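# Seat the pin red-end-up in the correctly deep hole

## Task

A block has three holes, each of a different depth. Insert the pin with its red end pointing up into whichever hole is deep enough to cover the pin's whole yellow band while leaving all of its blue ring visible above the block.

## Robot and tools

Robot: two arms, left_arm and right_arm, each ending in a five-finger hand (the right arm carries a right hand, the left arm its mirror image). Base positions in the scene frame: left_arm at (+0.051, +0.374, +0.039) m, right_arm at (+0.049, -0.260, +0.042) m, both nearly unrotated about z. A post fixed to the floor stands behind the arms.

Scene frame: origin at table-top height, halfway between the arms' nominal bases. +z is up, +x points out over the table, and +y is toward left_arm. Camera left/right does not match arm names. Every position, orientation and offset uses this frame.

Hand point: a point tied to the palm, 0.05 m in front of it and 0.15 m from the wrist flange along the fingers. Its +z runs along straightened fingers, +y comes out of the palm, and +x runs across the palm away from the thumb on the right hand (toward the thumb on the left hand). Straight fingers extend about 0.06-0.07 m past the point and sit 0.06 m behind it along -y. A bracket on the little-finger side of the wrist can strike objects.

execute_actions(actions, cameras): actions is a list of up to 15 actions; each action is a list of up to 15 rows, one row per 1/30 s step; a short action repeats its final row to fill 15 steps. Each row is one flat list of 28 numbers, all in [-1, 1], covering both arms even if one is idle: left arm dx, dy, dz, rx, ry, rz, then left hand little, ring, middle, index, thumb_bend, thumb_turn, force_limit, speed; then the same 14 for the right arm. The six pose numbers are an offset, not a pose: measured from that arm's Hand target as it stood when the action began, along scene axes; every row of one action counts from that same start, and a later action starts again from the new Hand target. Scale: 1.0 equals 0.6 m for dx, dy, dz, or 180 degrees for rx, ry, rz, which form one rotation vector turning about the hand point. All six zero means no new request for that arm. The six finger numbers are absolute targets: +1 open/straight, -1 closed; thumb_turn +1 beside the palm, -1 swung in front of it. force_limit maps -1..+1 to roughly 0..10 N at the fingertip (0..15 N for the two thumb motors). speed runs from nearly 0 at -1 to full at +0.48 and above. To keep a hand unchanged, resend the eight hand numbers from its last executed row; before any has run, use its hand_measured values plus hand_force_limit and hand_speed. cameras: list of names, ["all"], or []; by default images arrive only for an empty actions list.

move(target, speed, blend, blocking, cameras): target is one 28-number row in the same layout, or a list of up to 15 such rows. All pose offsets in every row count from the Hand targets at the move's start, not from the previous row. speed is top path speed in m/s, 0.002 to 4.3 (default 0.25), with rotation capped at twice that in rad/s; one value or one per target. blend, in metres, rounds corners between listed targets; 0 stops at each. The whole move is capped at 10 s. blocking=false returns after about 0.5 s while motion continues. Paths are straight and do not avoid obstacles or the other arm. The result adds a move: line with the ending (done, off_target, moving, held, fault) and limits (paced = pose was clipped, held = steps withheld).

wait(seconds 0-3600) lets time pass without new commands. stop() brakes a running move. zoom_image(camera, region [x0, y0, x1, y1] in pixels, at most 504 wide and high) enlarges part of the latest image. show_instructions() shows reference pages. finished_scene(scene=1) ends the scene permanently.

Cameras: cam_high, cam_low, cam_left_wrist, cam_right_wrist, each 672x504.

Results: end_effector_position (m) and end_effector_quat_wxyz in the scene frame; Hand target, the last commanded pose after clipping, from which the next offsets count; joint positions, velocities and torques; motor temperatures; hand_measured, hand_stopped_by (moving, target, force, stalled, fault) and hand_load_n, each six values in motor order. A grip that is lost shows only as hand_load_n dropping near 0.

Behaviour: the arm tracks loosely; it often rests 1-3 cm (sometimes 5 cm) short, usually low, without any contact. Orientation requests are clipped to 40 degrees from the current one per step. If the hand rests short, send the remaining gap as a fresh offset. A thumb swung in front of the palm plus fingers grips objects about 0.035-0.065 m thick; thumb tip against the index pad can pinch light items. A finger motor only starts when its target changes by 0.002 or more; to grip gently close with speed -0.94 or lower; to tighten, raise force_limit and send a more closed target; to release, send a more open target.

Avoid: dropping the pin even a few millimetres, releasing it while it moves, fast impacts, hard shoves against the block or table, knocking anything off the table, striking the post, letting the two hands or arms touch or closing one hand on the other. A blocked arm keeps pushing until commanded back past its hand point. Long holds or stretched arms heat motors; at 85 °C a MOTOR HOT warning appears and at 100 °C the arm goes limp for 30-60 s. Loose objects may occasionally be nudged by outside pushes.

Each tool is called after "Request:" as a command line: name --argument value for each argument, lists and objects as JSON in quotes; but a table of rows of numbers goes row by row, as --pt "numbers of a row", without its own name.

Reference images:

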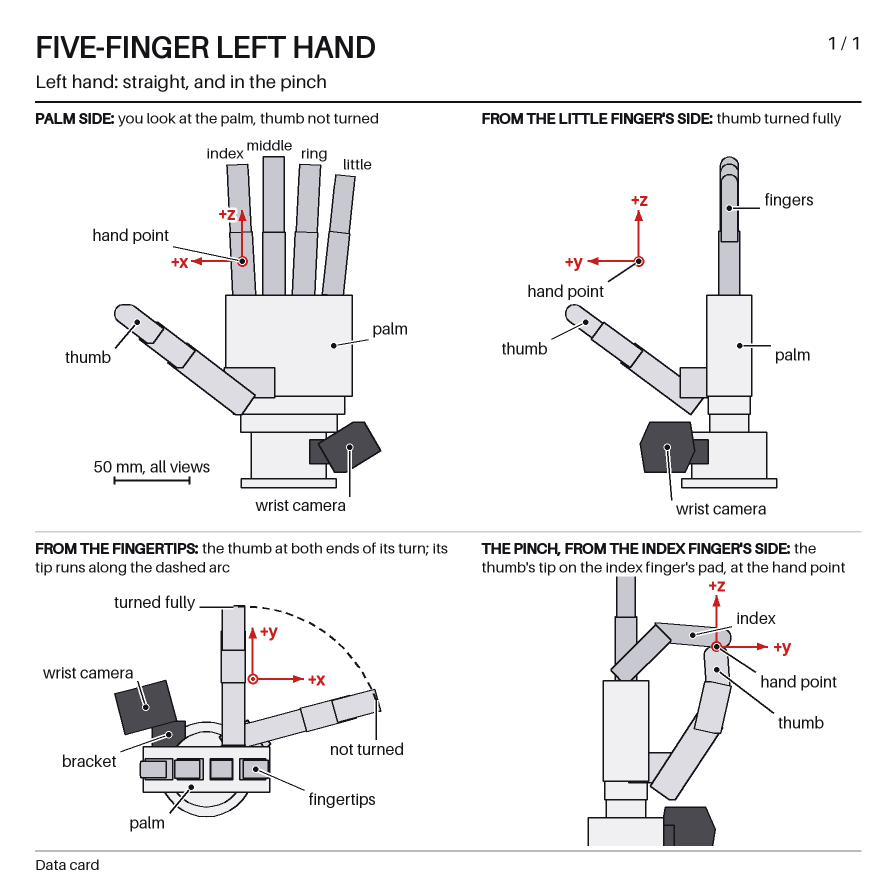

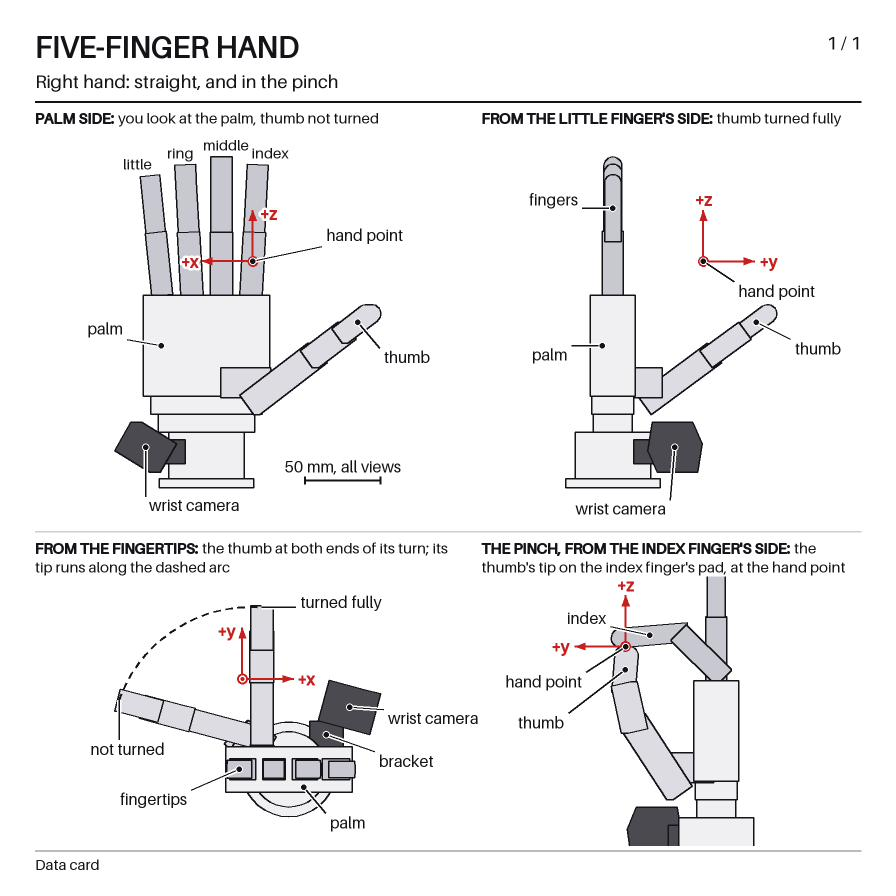

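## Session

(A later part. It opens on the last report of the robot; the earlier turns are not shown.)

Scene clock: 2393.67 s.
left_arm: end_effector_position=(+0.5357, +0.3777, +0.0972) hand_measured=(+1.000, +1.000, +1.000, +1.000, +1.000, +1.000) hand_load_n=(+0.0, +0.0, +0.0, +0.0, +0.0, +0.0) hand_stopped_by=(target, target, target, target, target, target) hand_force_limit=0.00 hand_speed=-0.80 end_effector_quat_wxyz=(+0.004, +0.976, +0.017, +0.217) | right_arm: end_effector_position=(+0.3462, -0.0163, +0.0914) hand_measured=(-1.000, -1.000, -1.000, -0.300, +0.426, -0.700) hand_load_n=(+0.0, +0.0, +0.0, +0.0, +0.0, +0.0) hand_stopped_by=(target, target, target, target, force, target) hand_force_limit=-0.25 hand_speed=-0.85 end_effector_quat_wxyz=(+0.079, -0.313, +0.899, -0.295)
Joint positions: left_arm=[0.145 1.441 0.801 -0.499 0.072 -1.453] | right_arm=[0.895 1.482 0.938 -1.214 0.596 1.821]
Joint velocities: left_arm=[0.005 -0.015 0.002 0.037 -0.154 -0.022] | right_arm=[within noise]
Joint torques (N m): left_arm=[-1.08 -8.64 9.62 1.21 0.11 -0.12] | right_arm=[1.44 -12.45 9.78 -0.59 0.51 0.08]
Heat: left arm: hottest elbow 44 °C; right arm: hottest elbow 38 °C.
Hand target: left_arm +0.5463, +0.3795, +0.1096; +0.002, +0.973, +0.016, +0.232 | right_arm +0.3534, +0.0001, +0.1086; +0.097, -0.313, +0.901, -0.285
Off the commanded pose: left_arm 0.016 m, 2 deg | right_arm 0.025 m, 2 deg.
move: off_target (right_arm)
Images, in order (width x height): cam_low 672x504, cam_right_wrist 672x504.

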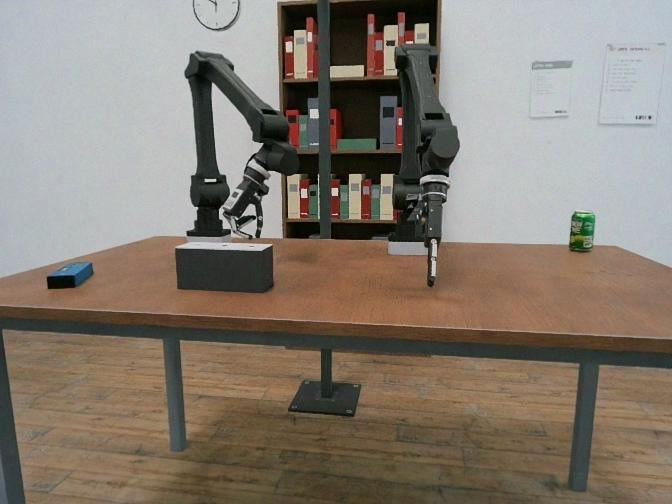

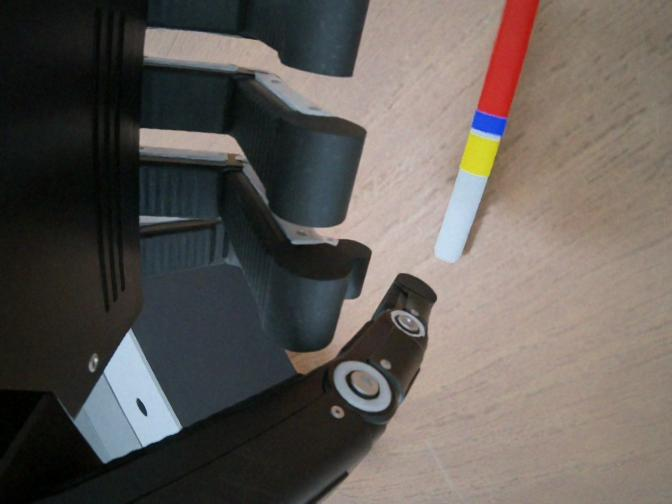

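Request:
move --target '[0,0,0,0,0,0,1,1,1,1,1,1,0,-0.8, 0.05,-0.45,0.35,0,0,0,-1,-1,-1,-0.3,0.9,-0.7,-0.25,0]' --speed 0.25 --cameras '["cam_high","cam_low","cam_right_wrist"]'

Request:
zoom_image --camera "cam_high" --region '[250, 130, 390, 270]'

Scene clock: 2493.03 s.
left_arm: end_effector_position=(+0.5357, +0.3777, +0.0972) hand_measured=(+1.000, +1.000, +1.000, +1.000, +1.000, +1.000) hand_load_n=(+0.0, +0.5, +0.0, +0.0, +0.0, +0.0) hand_stopped_by=(target, target, target, target, target, target) hand_force_limit=0.00 hand_speed=-0.80 end_effector_quat_wxyz=(+0.004, +0.976, +0.017, +0.217) | right_arm: end_effector_position=(+0.3768, -0.2682, +0.2992) hand_measured=(-1.000, -1.000, -1.000, -0.300, +0.900, -0.700) hand_load_n=(+0.0, +0.0, +0.0, +0.5, +0.0, +0.0) hand_stopped_by=(target, target, target, target, target, target) hand_force_limit=-0.25 hand_speed=0.00 end_effector_quat_wxyz=(+0.082, -0.317, +0.902, -0.281)
Joint positions: left_arm=[0.145 1.441 0.801 -0.499 0.072 -1.453] | right_arm=[0.116 0.983 1.086 -1.34 0.502 0.892]
Joint torques (N m): left_arm=[-1.08 -8.59 9.58 1.2 0.11 -0.12] | right_arm=[-1.03 -5.19 12.21 0.43 0.31 0.01]
Motor temperatures (°C): left_arm=[29 33 44 27 27 28] | right_arm=[30 34 45 28 28 31]
Heat: left arm: hottest elbow 44 °C; right arm: hottest elbow 45 °C.
Hand target: left_arm +0.5463, +0.3795, +0.1096; +0.002, +0.973, +0.016, +0.232 | right_arm +0.3834, -0.2699, +0.3185; +0.097, -0.313, +0.901, -0.285
Off the commanded pose: left_arm 0.016 m, 2 deg | right_arm 0.021 m, 2 deg.
move: off_target (right_arm)

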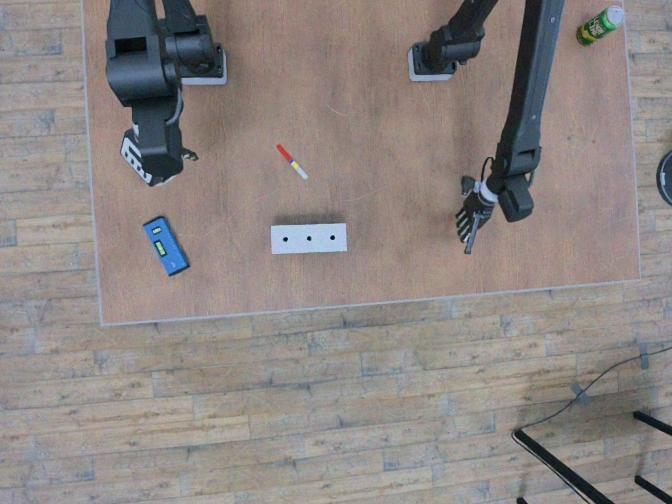

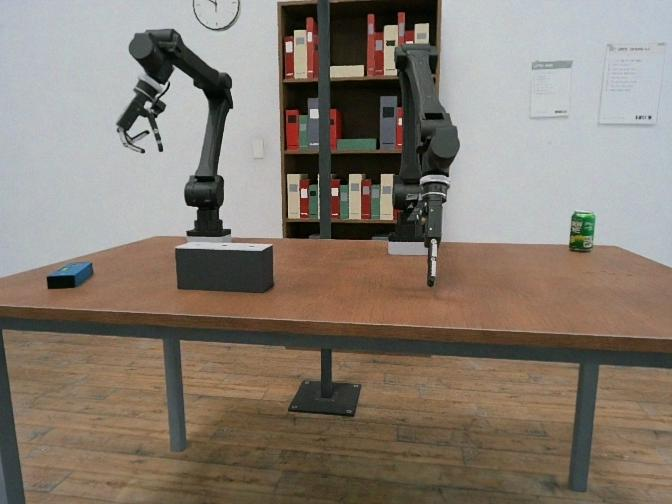

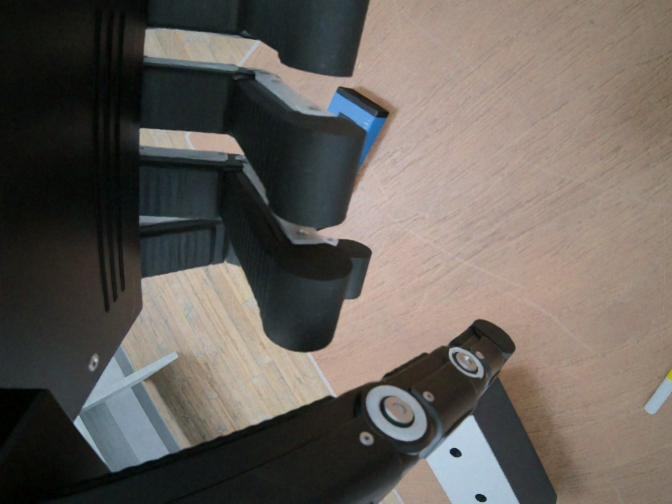

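Scaled by 3.600 from the camera's image (finer frame: 960x720).

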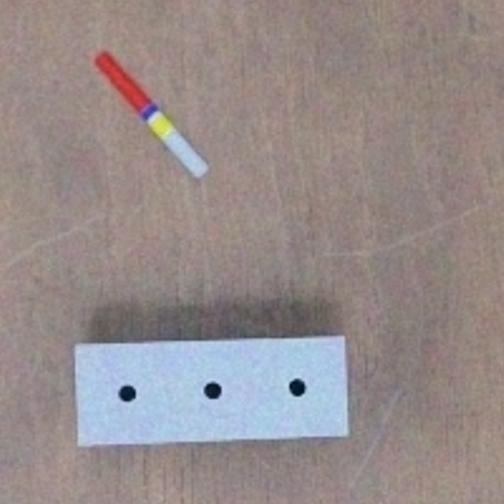

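Request:
move --pt "0 0 0.25 0 0 0 -1 -1 -1 0.2 0.1 -0.3 0 0 0 0 0 0 0 0 -1 -1 -1 -0.3 0.9 -0.7 -0.25 0" --pt "-0.1605 -0.2158 0.284 0.2258 0.0018 -0.447 -1 -1 -1 0.2 0.1 -0.3 0 0 0 0 0 0 0 0 -1 -1 -1 -0.3 0.9 -0.7 -0.25 0" --pt "-0.3605 -0.4992 0.234 -0.48 0.324 0.811 -1 -1 -1 0.2 0.1 -0.3 0 0 0 0 0 0 0 0 -1 -1 -1 -0.3 0.9 -0.7 -0.25 0" --speed 0.3 --blend 0.03 --cameras '["all"]'

Scene clock: 2655.80 s.
left_arm: end_effector_position=(+0.3320, +0.0847, +0.2433) hand_measured=(-1.000, -1.000, -1.000, +0.200, +0.100, -0.300) hand_load_n=(+0.0, +0.0, +0.5, +0.0, +0.0, +0.0) hand_stopped_by=(target, target, target, target, target, target) hand_force_limit=0.00 hand_speed=0.00 end_effector_quat_wxyz=(+0.265, +0.056, +0.911, -0.310) | right_arm: end_effector_position=(+0.3768, -0.2683, +0.2992) hand_measured=(-1.000, -1.000, -1.000, -0.300, +0.900, -0.700) hand_load_n=(+0.0, +0.0, +0.0, -0.5, +0.0, -0.5) hand_stopped_by=(target, target, target, target, target, target) hand_force_limit=-0.25 hand_speed=0.00 end_effector_quat_wxyz=(+0.082, -0.317, +0.902, -0.281)
Joint positions: left_arm=[-0.845 0.977 0.842 -0.597 0.077 0.837] | right_arm=[0.116 0.983 1.086 -1.34 0.502 0.891]
Joint torques (N m): left_arm=[-2.02 -5.36 9.44 2.52 0.12 -0.02] | right_arm=[-0.79 -5.42 12.15 0.53 0.26 0]
Heat: left arm: hottest elbow 45 °C; right arm: hottest elbow 47 °C.
Hand target: left_arm +0.3299, +0.0800, +0.2501; +0.275, +0.066, +0.904, -0.321 | right_arm +0.3834, -0.2699, +0.3185; +0.097, -0.313, +0.901, -0.285
Off the commanded pose: left_arm 0.008 m, 2 deg | right_arm 0.021 m, 2 deg.
move: done

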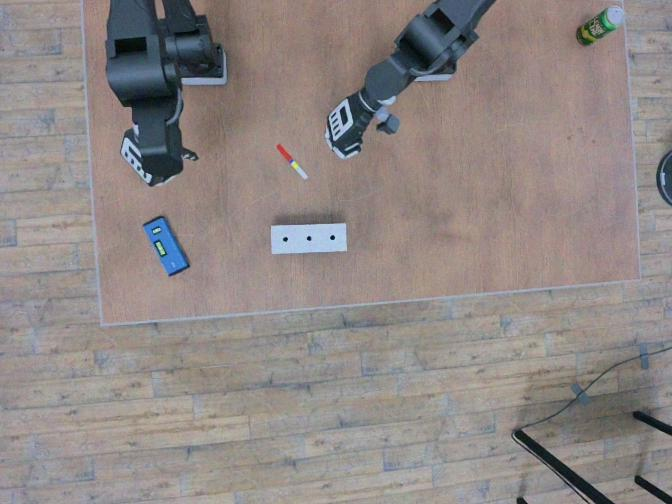

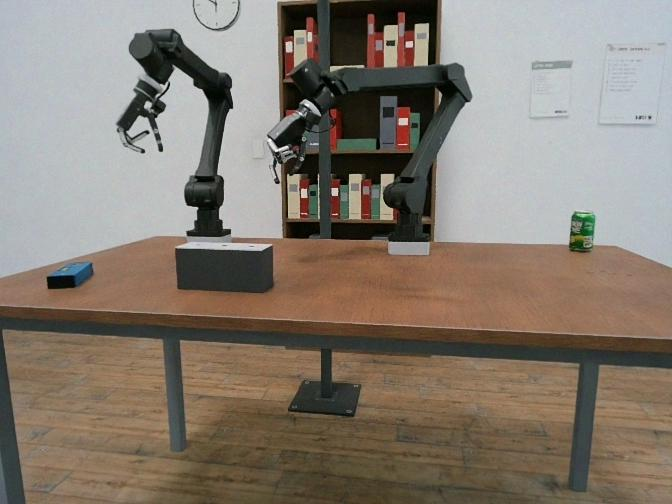

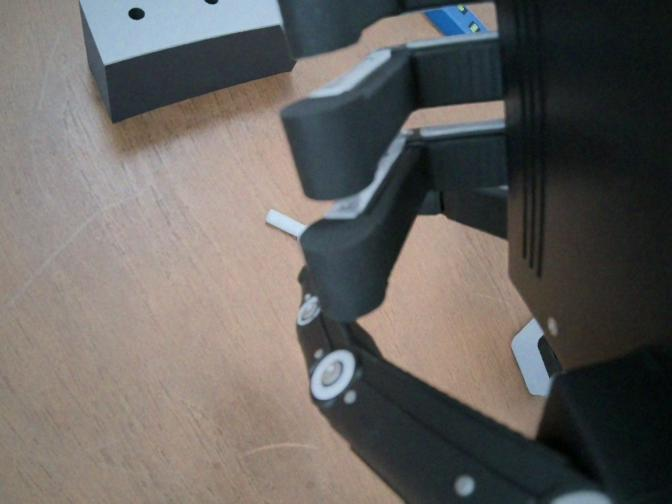

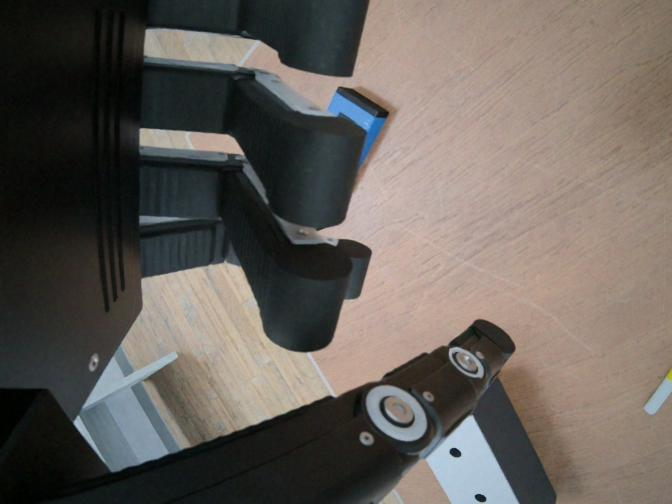

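Request:
move --target '[-0.0782,-0.2017,-0.2002,0.0094,-0.2787,-0.108,1,1,1,0.2,0.1,-0.3,0,0, 0,0,0,0,0,0,-1,-1,-1,-0.3,0.9,-0.7,-0.25,0]' --speed 0.2 --cameras '["cam_high","cam_low","cam_left_wrist"]'

Scene clock: 2677.90 s.
left_arm: end_effector_position=(+0.2886, -0.0382, +0.1270) hand_measured=(+1.000, +1.000, +1.000, +0.200, +0.100, -0.300) hand_load_n=(+0.0, +0.0, +0.0, +0.0, +0.0, +0.5) hand_stopped_by=(target, target, target, target, target, target) hand_force_limit=0.00 hand_speed=0.00 end_effector_quat_wxyz=(+0.569, +0.342, +0.691, -0.285) | right_arm: end_effector_position=(+0.3768, -0.2683, +0.2992) hand_measured=(-1.000, -1.000, -1.000, -0.300, +0.900, -0.700) hand_load_n=(+0.0, +0.0, +0.0, +0.0, +0.0, +0.0) hand_stopped_by=(target, target, target, target, target, target) hand_force_limit=-0.25 hand_speed=0.00 end_effector_quat_wxyz=(+0.082, -0.317, +0.902, -0.281)
Joint positions: left_arm=[-1.339 1.515 0.405 0.903 -0.384 1.488] | right_arm=[0.116 0.983 1.086 -1.34 0.502 0.891]
Joint torques (N m): left_arm=[-2.26 -6.77 5.33 2.91 -0.11 0.02] | right_arm=[-0.97 -5.54 12.23 0.46 0.28 -0.03]
Heat: left arm: hottest elbow 43 °C; right arm: hottest elbow 47 °C.
Hand target: left_arm +0.2830, -0.0411, +0.1299; +0.573, +0.346, +0.684, -0.290 | right_arm +0.3834, -0.2699, +0.3185; +0.097, -0.313, +0.901, -0.285
Off the commanded pose: left_arm 0.007 m, 1 deg | right_arm 0.021 m, 2 deg.
move: done

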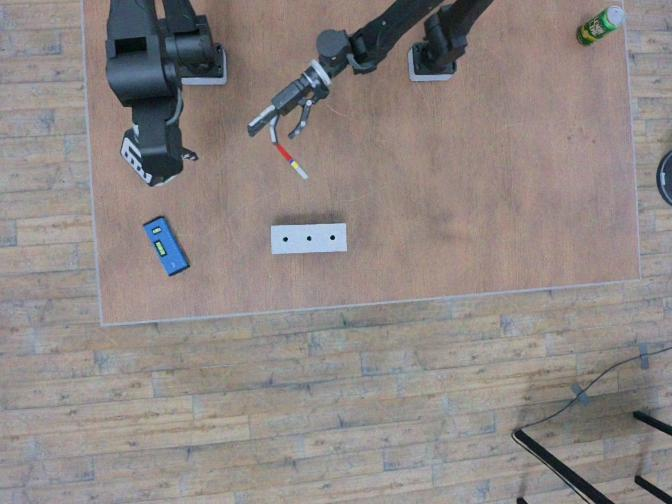

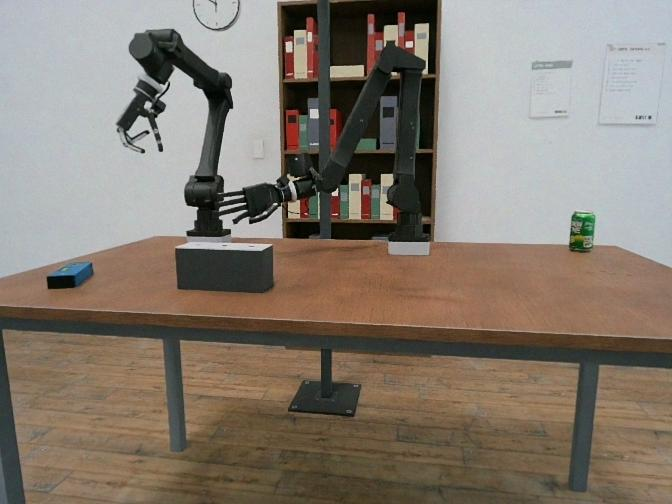

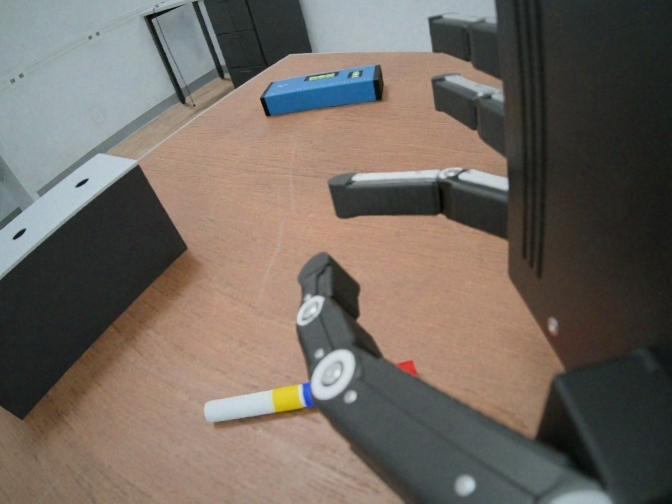

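Request:
move --target '[0.005,-0.06,-0.0917,0,0,0,1,1,1,0.2,0.1,-0.3,0,0, 0,0,0,0,0,0,-1,-1,-1,-0.3,0.9,-0.7,-0.25,0]' --speed 0.1 --cameras '["cam_high","cam_low","cam_left_wrist"]'

Request:
zoom_image --camera "cam_high" --region '[230, 80, 350, 200]'

Scene clock: 2751.80 s.
left_arm: end_effector_position=(+0.2898, -0.0608, +0.0643) hand_measured=(+1.000, +1.000, +1.000, +0.200, +0.100, -0.300) hand_load_n=(+0.0, +0.0, +0.0, +0.0, +0.0, +0.5) hand_stopped_by=(target, target, target, target, target, target) hand_force_limit=0.00 hand_speed=0.00 end_effector_quat_wxyz=(+0.563, +0.349, +0.696, -0.275) | right_arm: end_effector_position=(+0.3768, -0.2683, +0.2992) hand_measured=(-1.000, -1.000, -1.000, -0.300, +0.900, -0.700) hand_load_n=(+0.0, +0.0, +0.5, +0.0, +0.0, +0.0) hand_stopped_by=(target, target, target, target, target, target) hand_force_limit=-0.25 hand_speed=0.00 end_effector_quat_wxyz=(+0.082, -0.317, +0.902, -0.281)
Joint positions: left_arm=[-1.354 1.797 0.464 1.098 -0.4 1.488] | right_arm=[0.116 0.983 1.086 -1.34 0.502 0.891]
Joint torques (N m): left_arm=[-2.37 -8.47 6.09 2.89 -0.13 -0.03] | right_arm=[-0.5 -4.72 12.08 0.54 0.3 -0.02]
Motor temperatures (°C): left_arm=[28 33 39 27 27 28] | right_arm=[30 31 48 28 27 31]
Heat: left arm: hottest elbow 39 °C; right arm: hottest elbow 48 °C.
Hand target: left_arm +0.2860, -0.0769, +0.0749; +0.573, +0.346, +0.684, -0.290 | right_arm +0.3834, -0.2699, +0.3185; +0.097, -0.313, +0.901, -0.285
Off the commanded pose: left_arm 0.020 m, 2 deg | right_arm 0.021 m, 2 deg.
move: off_target (left_arm)

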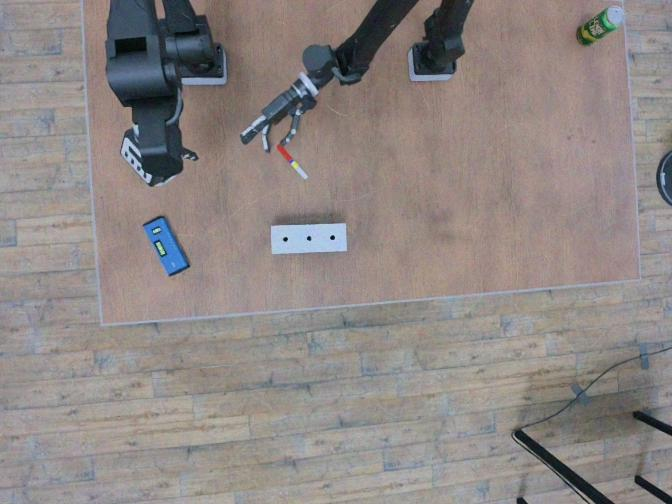

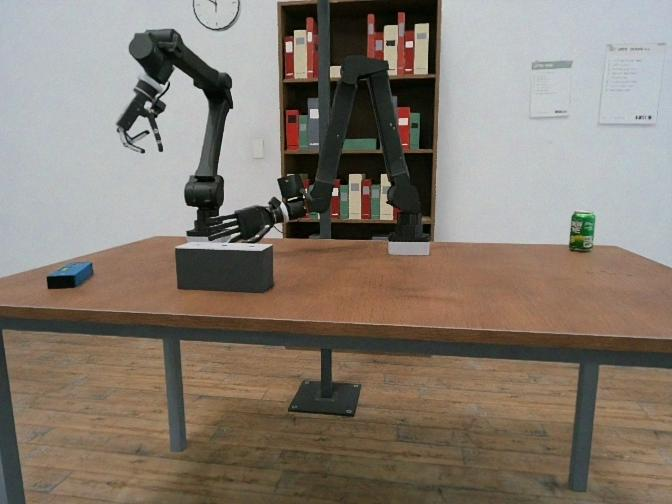

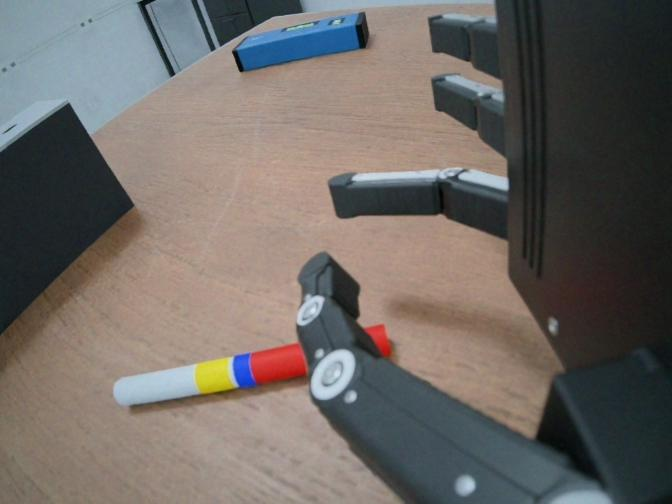

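Scaled by 4.200 from the camera's image (finer frame: 960x720).

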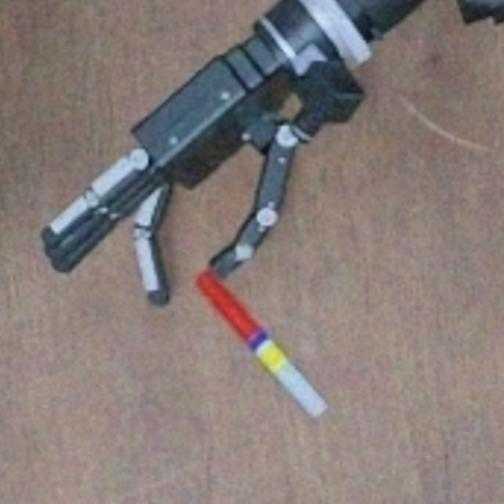

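Request:
move --target '[0.002,0.033,-0.03,0,0,0,1,1,1,0.2,0.1,-0.3,0,0, 0,0,0,0,0,0,-1,-1,-1,-0.3,0.9,-0.7,-0.25,0]' --speed 0.08 --cameras '["cam_high","cam_left_wrist"]'

Request:
zoom_image --camera "cam_high" --region '[230, 80, 350, 200]'

Scene clock: 2777.17 s.
left_arm: end_effector_position=(+0.2869, -0.0581, +0.0559) hand_measured=(+1.000, +1.000, +1.000, +0.200, +0.100, -0.300) hand_load_n=(+0.0, +0.0, +0.0, +0.0, +0.5, +0.0) hand_stopped_by=(target, target, target, target, target, target) hand_force_limit=0.00 hand_speed=0.00 end_effector_quat_wxyz=(+0.569, +0.346, +0.688, -0.289) | right_arm: end_effector_position=(+0.3768, -0.2683, +0.2992) hand_measured=(-1.000, -1.000, -1.000, -0.300, +0.900, -0.700) hand_load_n=(+0.0, +0.0, +0.0, +0.0, +0.0, +0.0) hand_stopped_by=(target, target, target, target, target, target) hand_force_limit=-0.25 hand_speed=0.00 end_effector_quat_wxyz=(+0.082, -0.317, +0.902, -0.281)
Joint positions: left_arm=[-1.354 1.855 0.448 1.206 -0.387 1.489] | right_arm=[0.116 0.983 1.086 -1.34 0.502 0.891]
Joint torques (N m): left_arm=[-1.14 -8.35 3.02 2.89 0.03 0.01] | right_arm=[-1.2 -5.19 12.04 0.58 0.3 0.03]
Heat: left arm: hottest elbow 39 °C; right arm: hottest elbow 49 °C.
Hand target: left_arm +0.2872, -0.0572, +0.0569; +0.573, +0.346, +0.684, -0.290 | right_arm +0.3834, -0.2699, +0.3185; +0.097, -0.313, +0.901, -0.285
Off the commanded pose: left_arm 0.001 m, 1 deg | right_arm 0.021 m, 2 deg.
move: done

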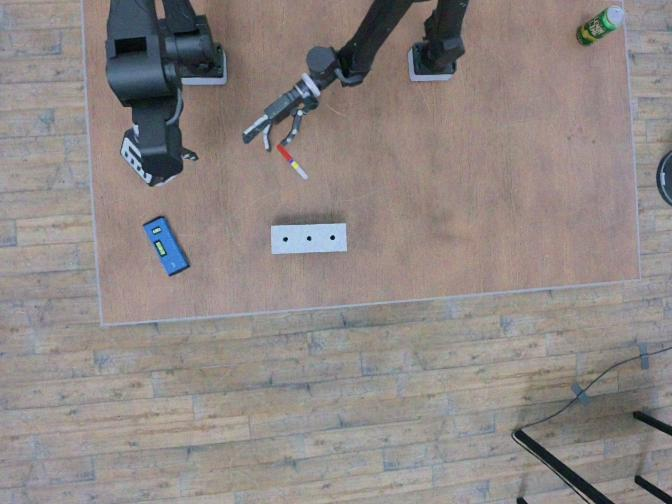

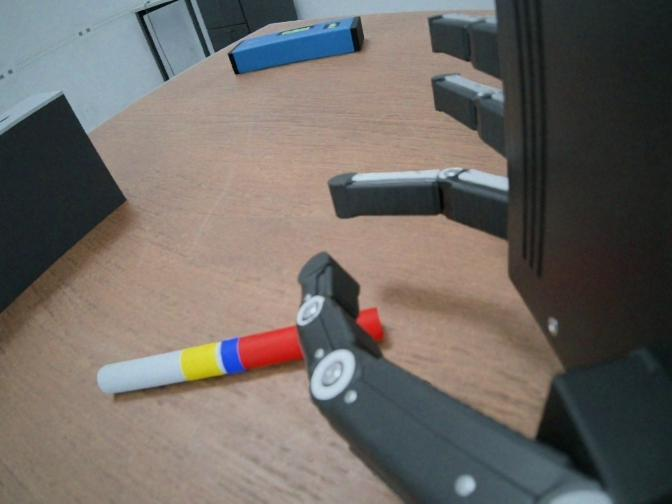

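Scaled by 4.200 from the camera's image (finer frame: 960x720).

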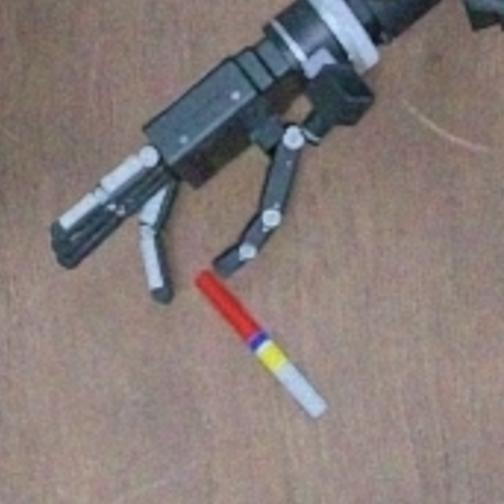

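Request:
move --target '[0.0138,0.0313,-0.025,0,0,0,1,1,1,0.2,0.1,-0.3,0,0, 0,0,0,0,0,0,-1,-1,-1,-0.3,0.9,-0.7,-0.25,0]' --speed 0.08 --cameras '["cam_high","cam_left_wrist"]'

Request:
zoom_image --camera "cam_high" --region '[230, 80, 350, 200]'

Scene clock: 2794.60 s.
left_arm: end_effector_position=(+0.2898, -0.0424, +0.0402) hand_measured=(+1.000, +1.000, +1.000, +0.200, +0.100, -0.300) hand_load_n=(+0.0, +0.0, +0.0, +0.0, +0.0, +0.0) hand_stopped_by=(target, target, target, target, target, target) hand_force_limit=0.00 hand_speed=0.00 end_effector_quat_wxyz=(+0.567, +0.350, +0.686, -0.293) | right_arm: end_effector_position=(+0.3768, -0.2683, +0.2992) hand_measured=(-1.000, -1.000, -1.000, -0.300, +0.900, -0.700) hand_load_n=(+0.0, +0.0, +0.0, +0.0, +0.0, +0.0) hand_stopped_by=(target, target, target, target, target, target) hand_force_limit=-0.25 hand_speed=0.00 end_effector_quat_wxyz=(+0.082, -0.317, +0.902, -0.281)
Joint positions: left_arm=[-1.327 1.918 0.412 1.306 -0.348 1.497] | right_arm=[0.116 0.983 1.086 -1.34 0.502 0.891]
Joint torques (N m): left_arm=[-0.21 -8.35 2.26 2.89 0.04 -0.03] | right_arm=[-0.67 -5.3 12.25 0.57 0.29 0.01]
Heat: left arm: hottest elbow 38 °C; right arm: hottest elbow 49 °C.
Hand target: left_arm +0.2954, -0.0384, +0.0419; +0.573, +0.346, +0.684, -0.290 | right_arm +0.3834, -0.2699, +0.3185; +0.097, -0.313, +0.901, -0.285
Off the commanded pose: left_arm 0.007 m, 1 deg | right_arm 0.021 m, 2 deg.
move: done

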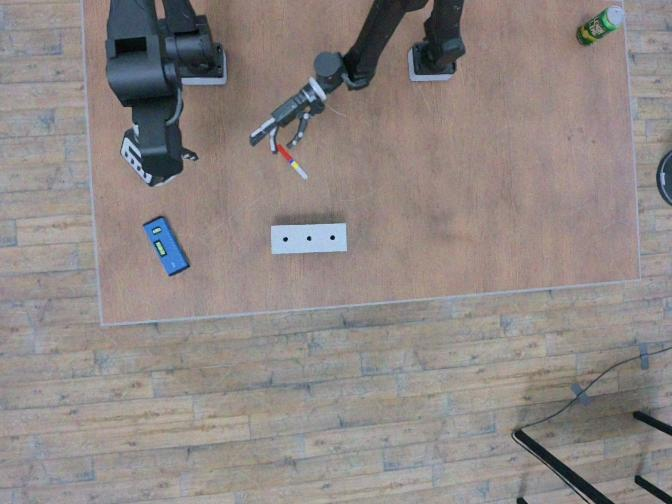

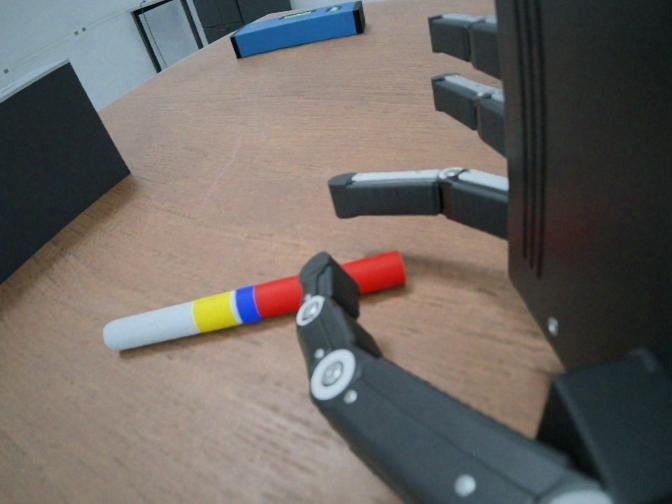

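Scaled by 4.200 from the camera's image (finer frame: 960x720).

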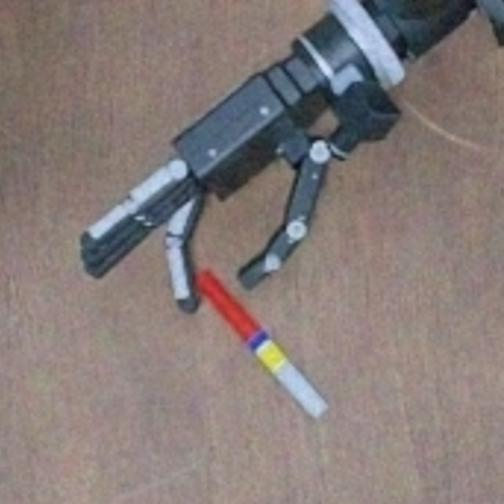

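Request:
move --target '[0.0062,0.0073,-0.025,0,0,0,1,1,1,0.2,0.1,-0.3,0,0, 0,0,0,0,0,0,-1,-1,-1,-0.3,0.9,-0.7,-0.25,0]' --speed 0.05 --cameras '["cam_high","cam_left_wrist"]'

Request:
zoom_image --camera "cam_high" --region '[230, 80, 350, 200]'

Request:
zoom_image --camera "cam_left_wrist" --region '[90, 120, 450, 400]'

Scene clock: 2816.33 s.
left_arm: end_effector_position=(+0.2920, -0.0388, +0.0266) hand_measured=(+1.000, +1.000, +1.000, +0.200, +0.100, -0.300) hand_load_n=(+0.0, +0.0, +0.0, +0.0, +0.0, +0.0) hand_stopped_by=(target, target, target, target, target, target) hand_force_limit=0.00 hand_speed=0.00 end_effector_quat_wxyz=(+0.567, +0.351, +0.685, -0.295) | right_arm: end_effector_position=(+0.3768, -0.2683, +0.2992) hand_measured=(-1.000, -1.000, -1.000, -0.300, +0.900, -0.700) hand_load_n=(+0.0, +0.5, +0.0, +0.0, -0.5, +0.0) hand_stopped_by=(target, target, target, target, target, target) hand_force_limit=-0.25 hand_speed=0.00 end_effector_quat_wxyz=(+0.082, -0.317, +0.902, -0.281)
Joint positions: left_arm=[-1.314 1.984 0.412 1.376 -0.332 1.5] | right_arm=[0.116 0.983 1.086 -1.34 0.502 0.891]
Joint torques (N m): left_arm=[0.03 -8.7 1.91 2.85 0.02 0] | right_arm=[-0.09 -4.54 11.88 0.66 0.28 -0.02]
Heat: left arm: hottest elbow 37 °C; right arm: hottest elbow 49 °C.
Hand target: left_arm +0.2992, -0.0340, +0.0268; +0.573, +0.346, +0.684, -0.290 | right_arm +0.3834, -0.2699, +0.3185; +0.097, -0.313, +0.901, -0.285
Off the commanded pose: left_arm 0.009 m, 1 deg | right_arm 0.021 m, 2 deg.
move: done

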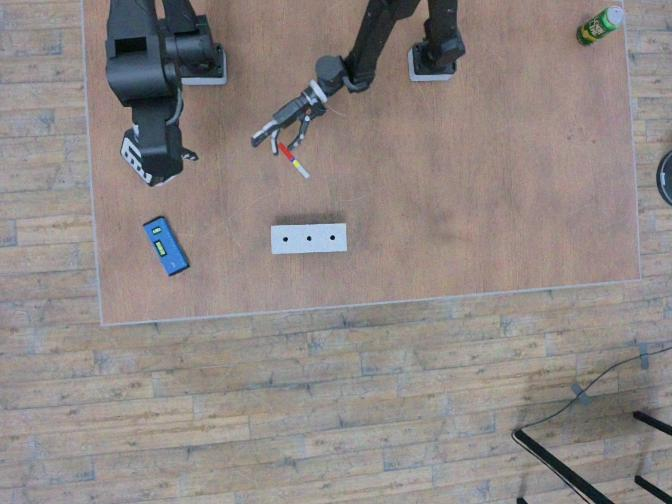

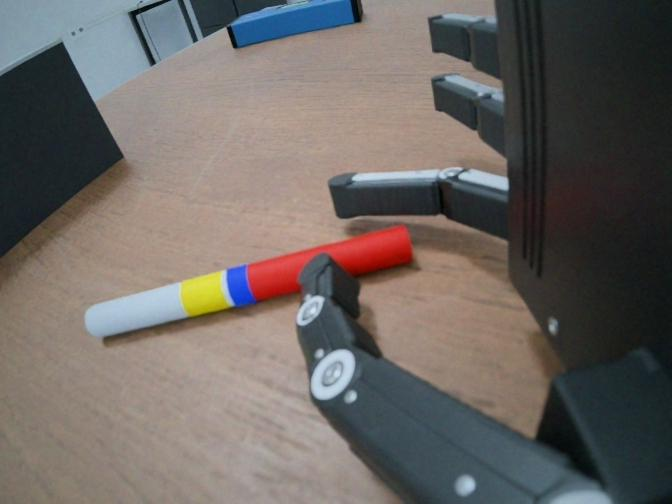

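Scaled by 4.200 from the camera's image (finer frame: 960x720).

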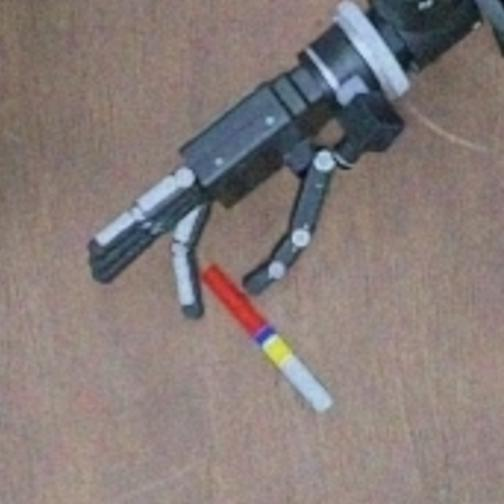

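Scaled by 1.400 from the camera's image (finer frame: 960x720).

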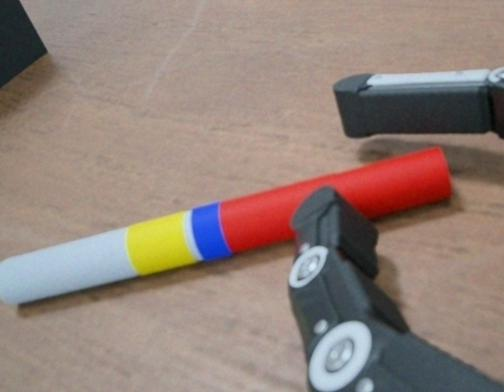

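Request:
move --target '[0,0.0,-0.012,0,0,0,1,1,1,0.2,0.1,-0.3,0,0, 0,0,0,0,0,0,-1,-1,-1,-0.3,0.9,-0.7,-0.25,0]' --speed 0.04 --cameras '["cam_high","cam_left_wrist"]'

Request:
zoom_image --camera "cam_high" --region '[230, 80, 350, 200]'

Request:
zoom_image --camera "cam_left_wrist" --region '[90, 120, 450, 400]'

Scene clock: 2841.27 s.
left_arm: end_effector_position=(+0.2916, -0.0370, +0.0208) hand_measured=(+1.000, +1.000, +1.000, +0.200, +0.100, -0.300) hand_load_n=(+0.0, +0.0, +0.0, +0.0, +0.0, +0.0) hand_stopped_by=(target, target, target, target, target, target) hand_force_limit=0.00 hand_speed=0.00 end_effector_quat_wxyz=(+0.568, +0.352, +0.684, -0.294) | right_arm: end_effector_position=(+0.3768, -0.2683, +0.2992) hand_measured=(-1.000, -1.000, -1.000, -0.300, +0.900, -0.700) hand_load_n=(+0.0, +0.0, +0.0, +0.0, +0.0, +0.0) hand_stopped_by=(target, target, target, target, target, target) hand_force_limit=-0.25 hand_speed=0.00 end_effector_quat_wxyz=(+0.082, -0.317, +0.902, -0.281)
Joint positions: left_arm=[-1.314 2.014 0.412 1.407 -0.332 1.504] | right_arm=[0.116 0.983 1.086 -1.34 0.502 0.891]
Joint torques (N m): left_arm=[0.15 -8.18 2.15 2.73 0.01 -0.02] | right_arm=[-0.56 -5.3 12.33 0.61 0.3 -0.03]
Heat: left arm: hottest elbow 36 °C; right arm: hottest elbow 49 °C.
Hand target: left_arm +0.2992, -0.0340, +0.0197; +0.573, +0.346, +0.684, -0.290 | right_arm +0.3834, -0.2699, +0.3185; +0.097, -0.313, +0.901, -0.285
Off the commanded pose: left_arm 0.008 m, 1 deg | right_arm 0.021 m, 2 deg.
move: done

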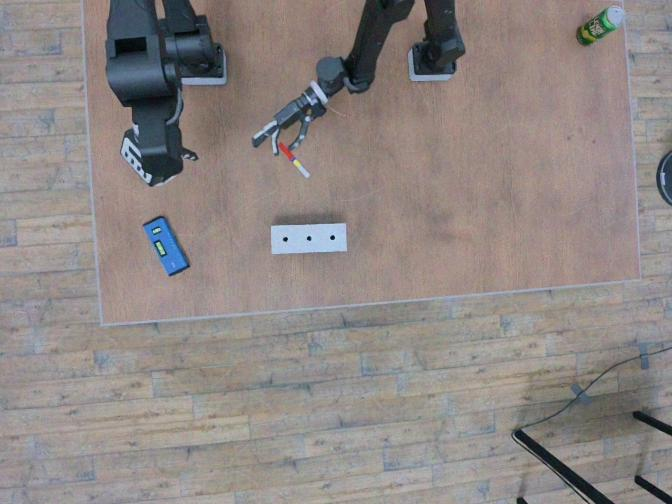

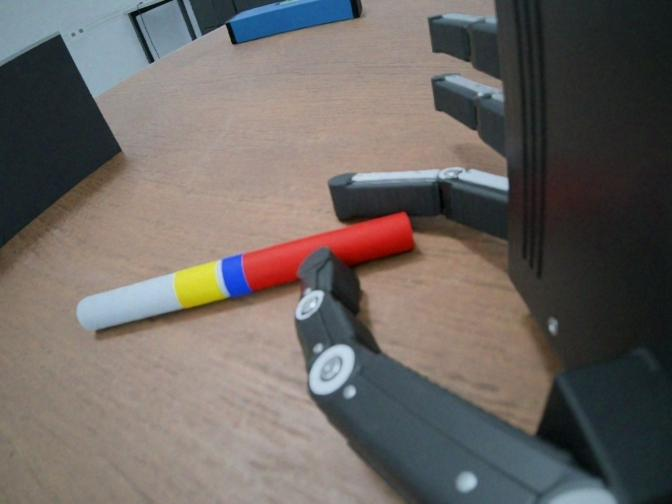

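Scaled by 4.200 from the camera's image (finer frame: 960x720).

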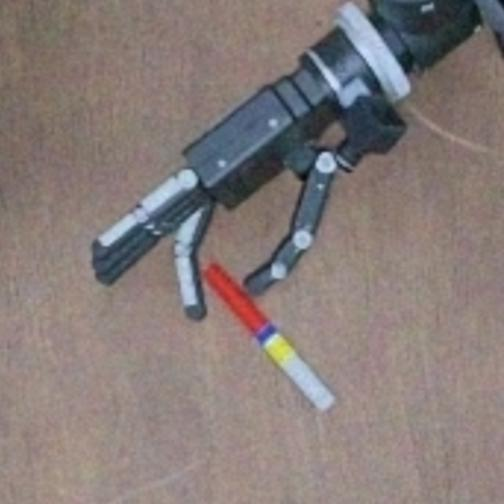

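Scaled by 1.400 from the camera's image (finer frame: 960x720).

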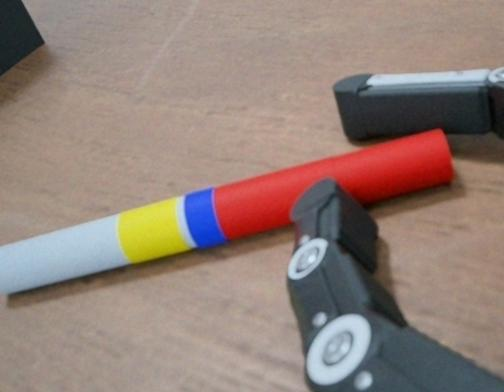

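Request:
move --target '[0,0.0,-0.01,0,0,0,1,1,1,0.2,0.1,-0.3,0,0, 0,0,0,0,0,0,-1,-1,-1,-0.3,0.9,-0.7,-0.25,0]' --speed 0.04 --cameras '["cam_left_wrist"]'

Request:
zoom_image --camera "cam_left_wrist" --region '[90, 120, 450, 400]'

Scene clock: 2855.87 s.
left_arm: end_effector_position=(+0.2917, -0.0365, +0.0199) hand_measured=(+1.000, +1.000, +1.000, +0.200, +0.100, -0.300) hand_load_n=(+0.0, +0.0, +0.0, +0.0, +0.0, -1.0) hand_stopped_by=(target, target, target, target, target, target) hand_force_limit=0.00 hand_speed=0.00 end_effector_quat_wxyz=(+0.572, +0.351, +0.680, -0.296) | right_arm: end_effector_position=(+0.3768, -0.2683, +0.2992) hand_measured=(-1.000, -1.000, -1.000, -0.300, +0.900, -0.700) hand_load_n=(+0.0, +0.0, +0.0, +0.0, -0.5, +0.0) hand_stopped_by=(target, target, target, target, target, target) hand_force_limit=-0.25 hand_speed=0.00 end_effector_quat_wxyz=(+0.082, -0.317, +0.902, -0.281)
Joint positions: left_arm=[-1.314 2.033 0.412 1.438 -0.332 1.51] | right_arm=[0.116 0.983 1.086 -1.34 0.502 0.891]
Joint torques (N m): left_arm=[0.09 -7.53 2.44 2.37 0.01 -0.09] | right_arm=[-0.79 -5.77 12.16 0.51 0.31 -0.01]
Heat: left arm: hottest elbow 36 °C; right arm: hottest elbow 49 °C.
Hand target: left_arm +0.2992, -0.0340, +0.0136; +0.573, +0.346, +0.684, -0.290 | right_arm +0.3834, -0.2699, +0.3185; +0.097, -0.313, +0.901, -0.285
Off the commanded pose: left_arm 0.010 m, 1 deg | right_arm 0.021 m, 2 deg.
move: done

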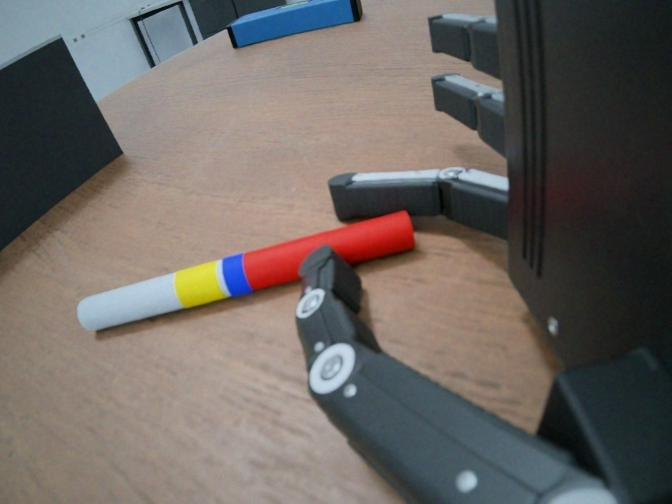

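Scaled by 1.400 from the camera's image (finer frame: 960x720).

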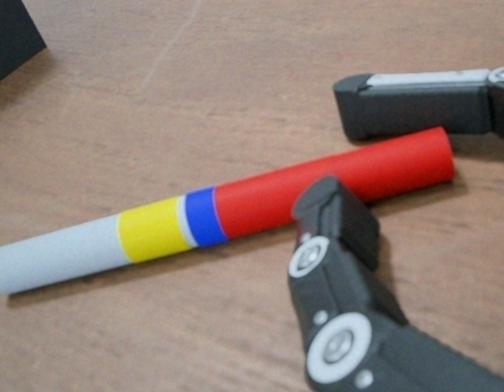

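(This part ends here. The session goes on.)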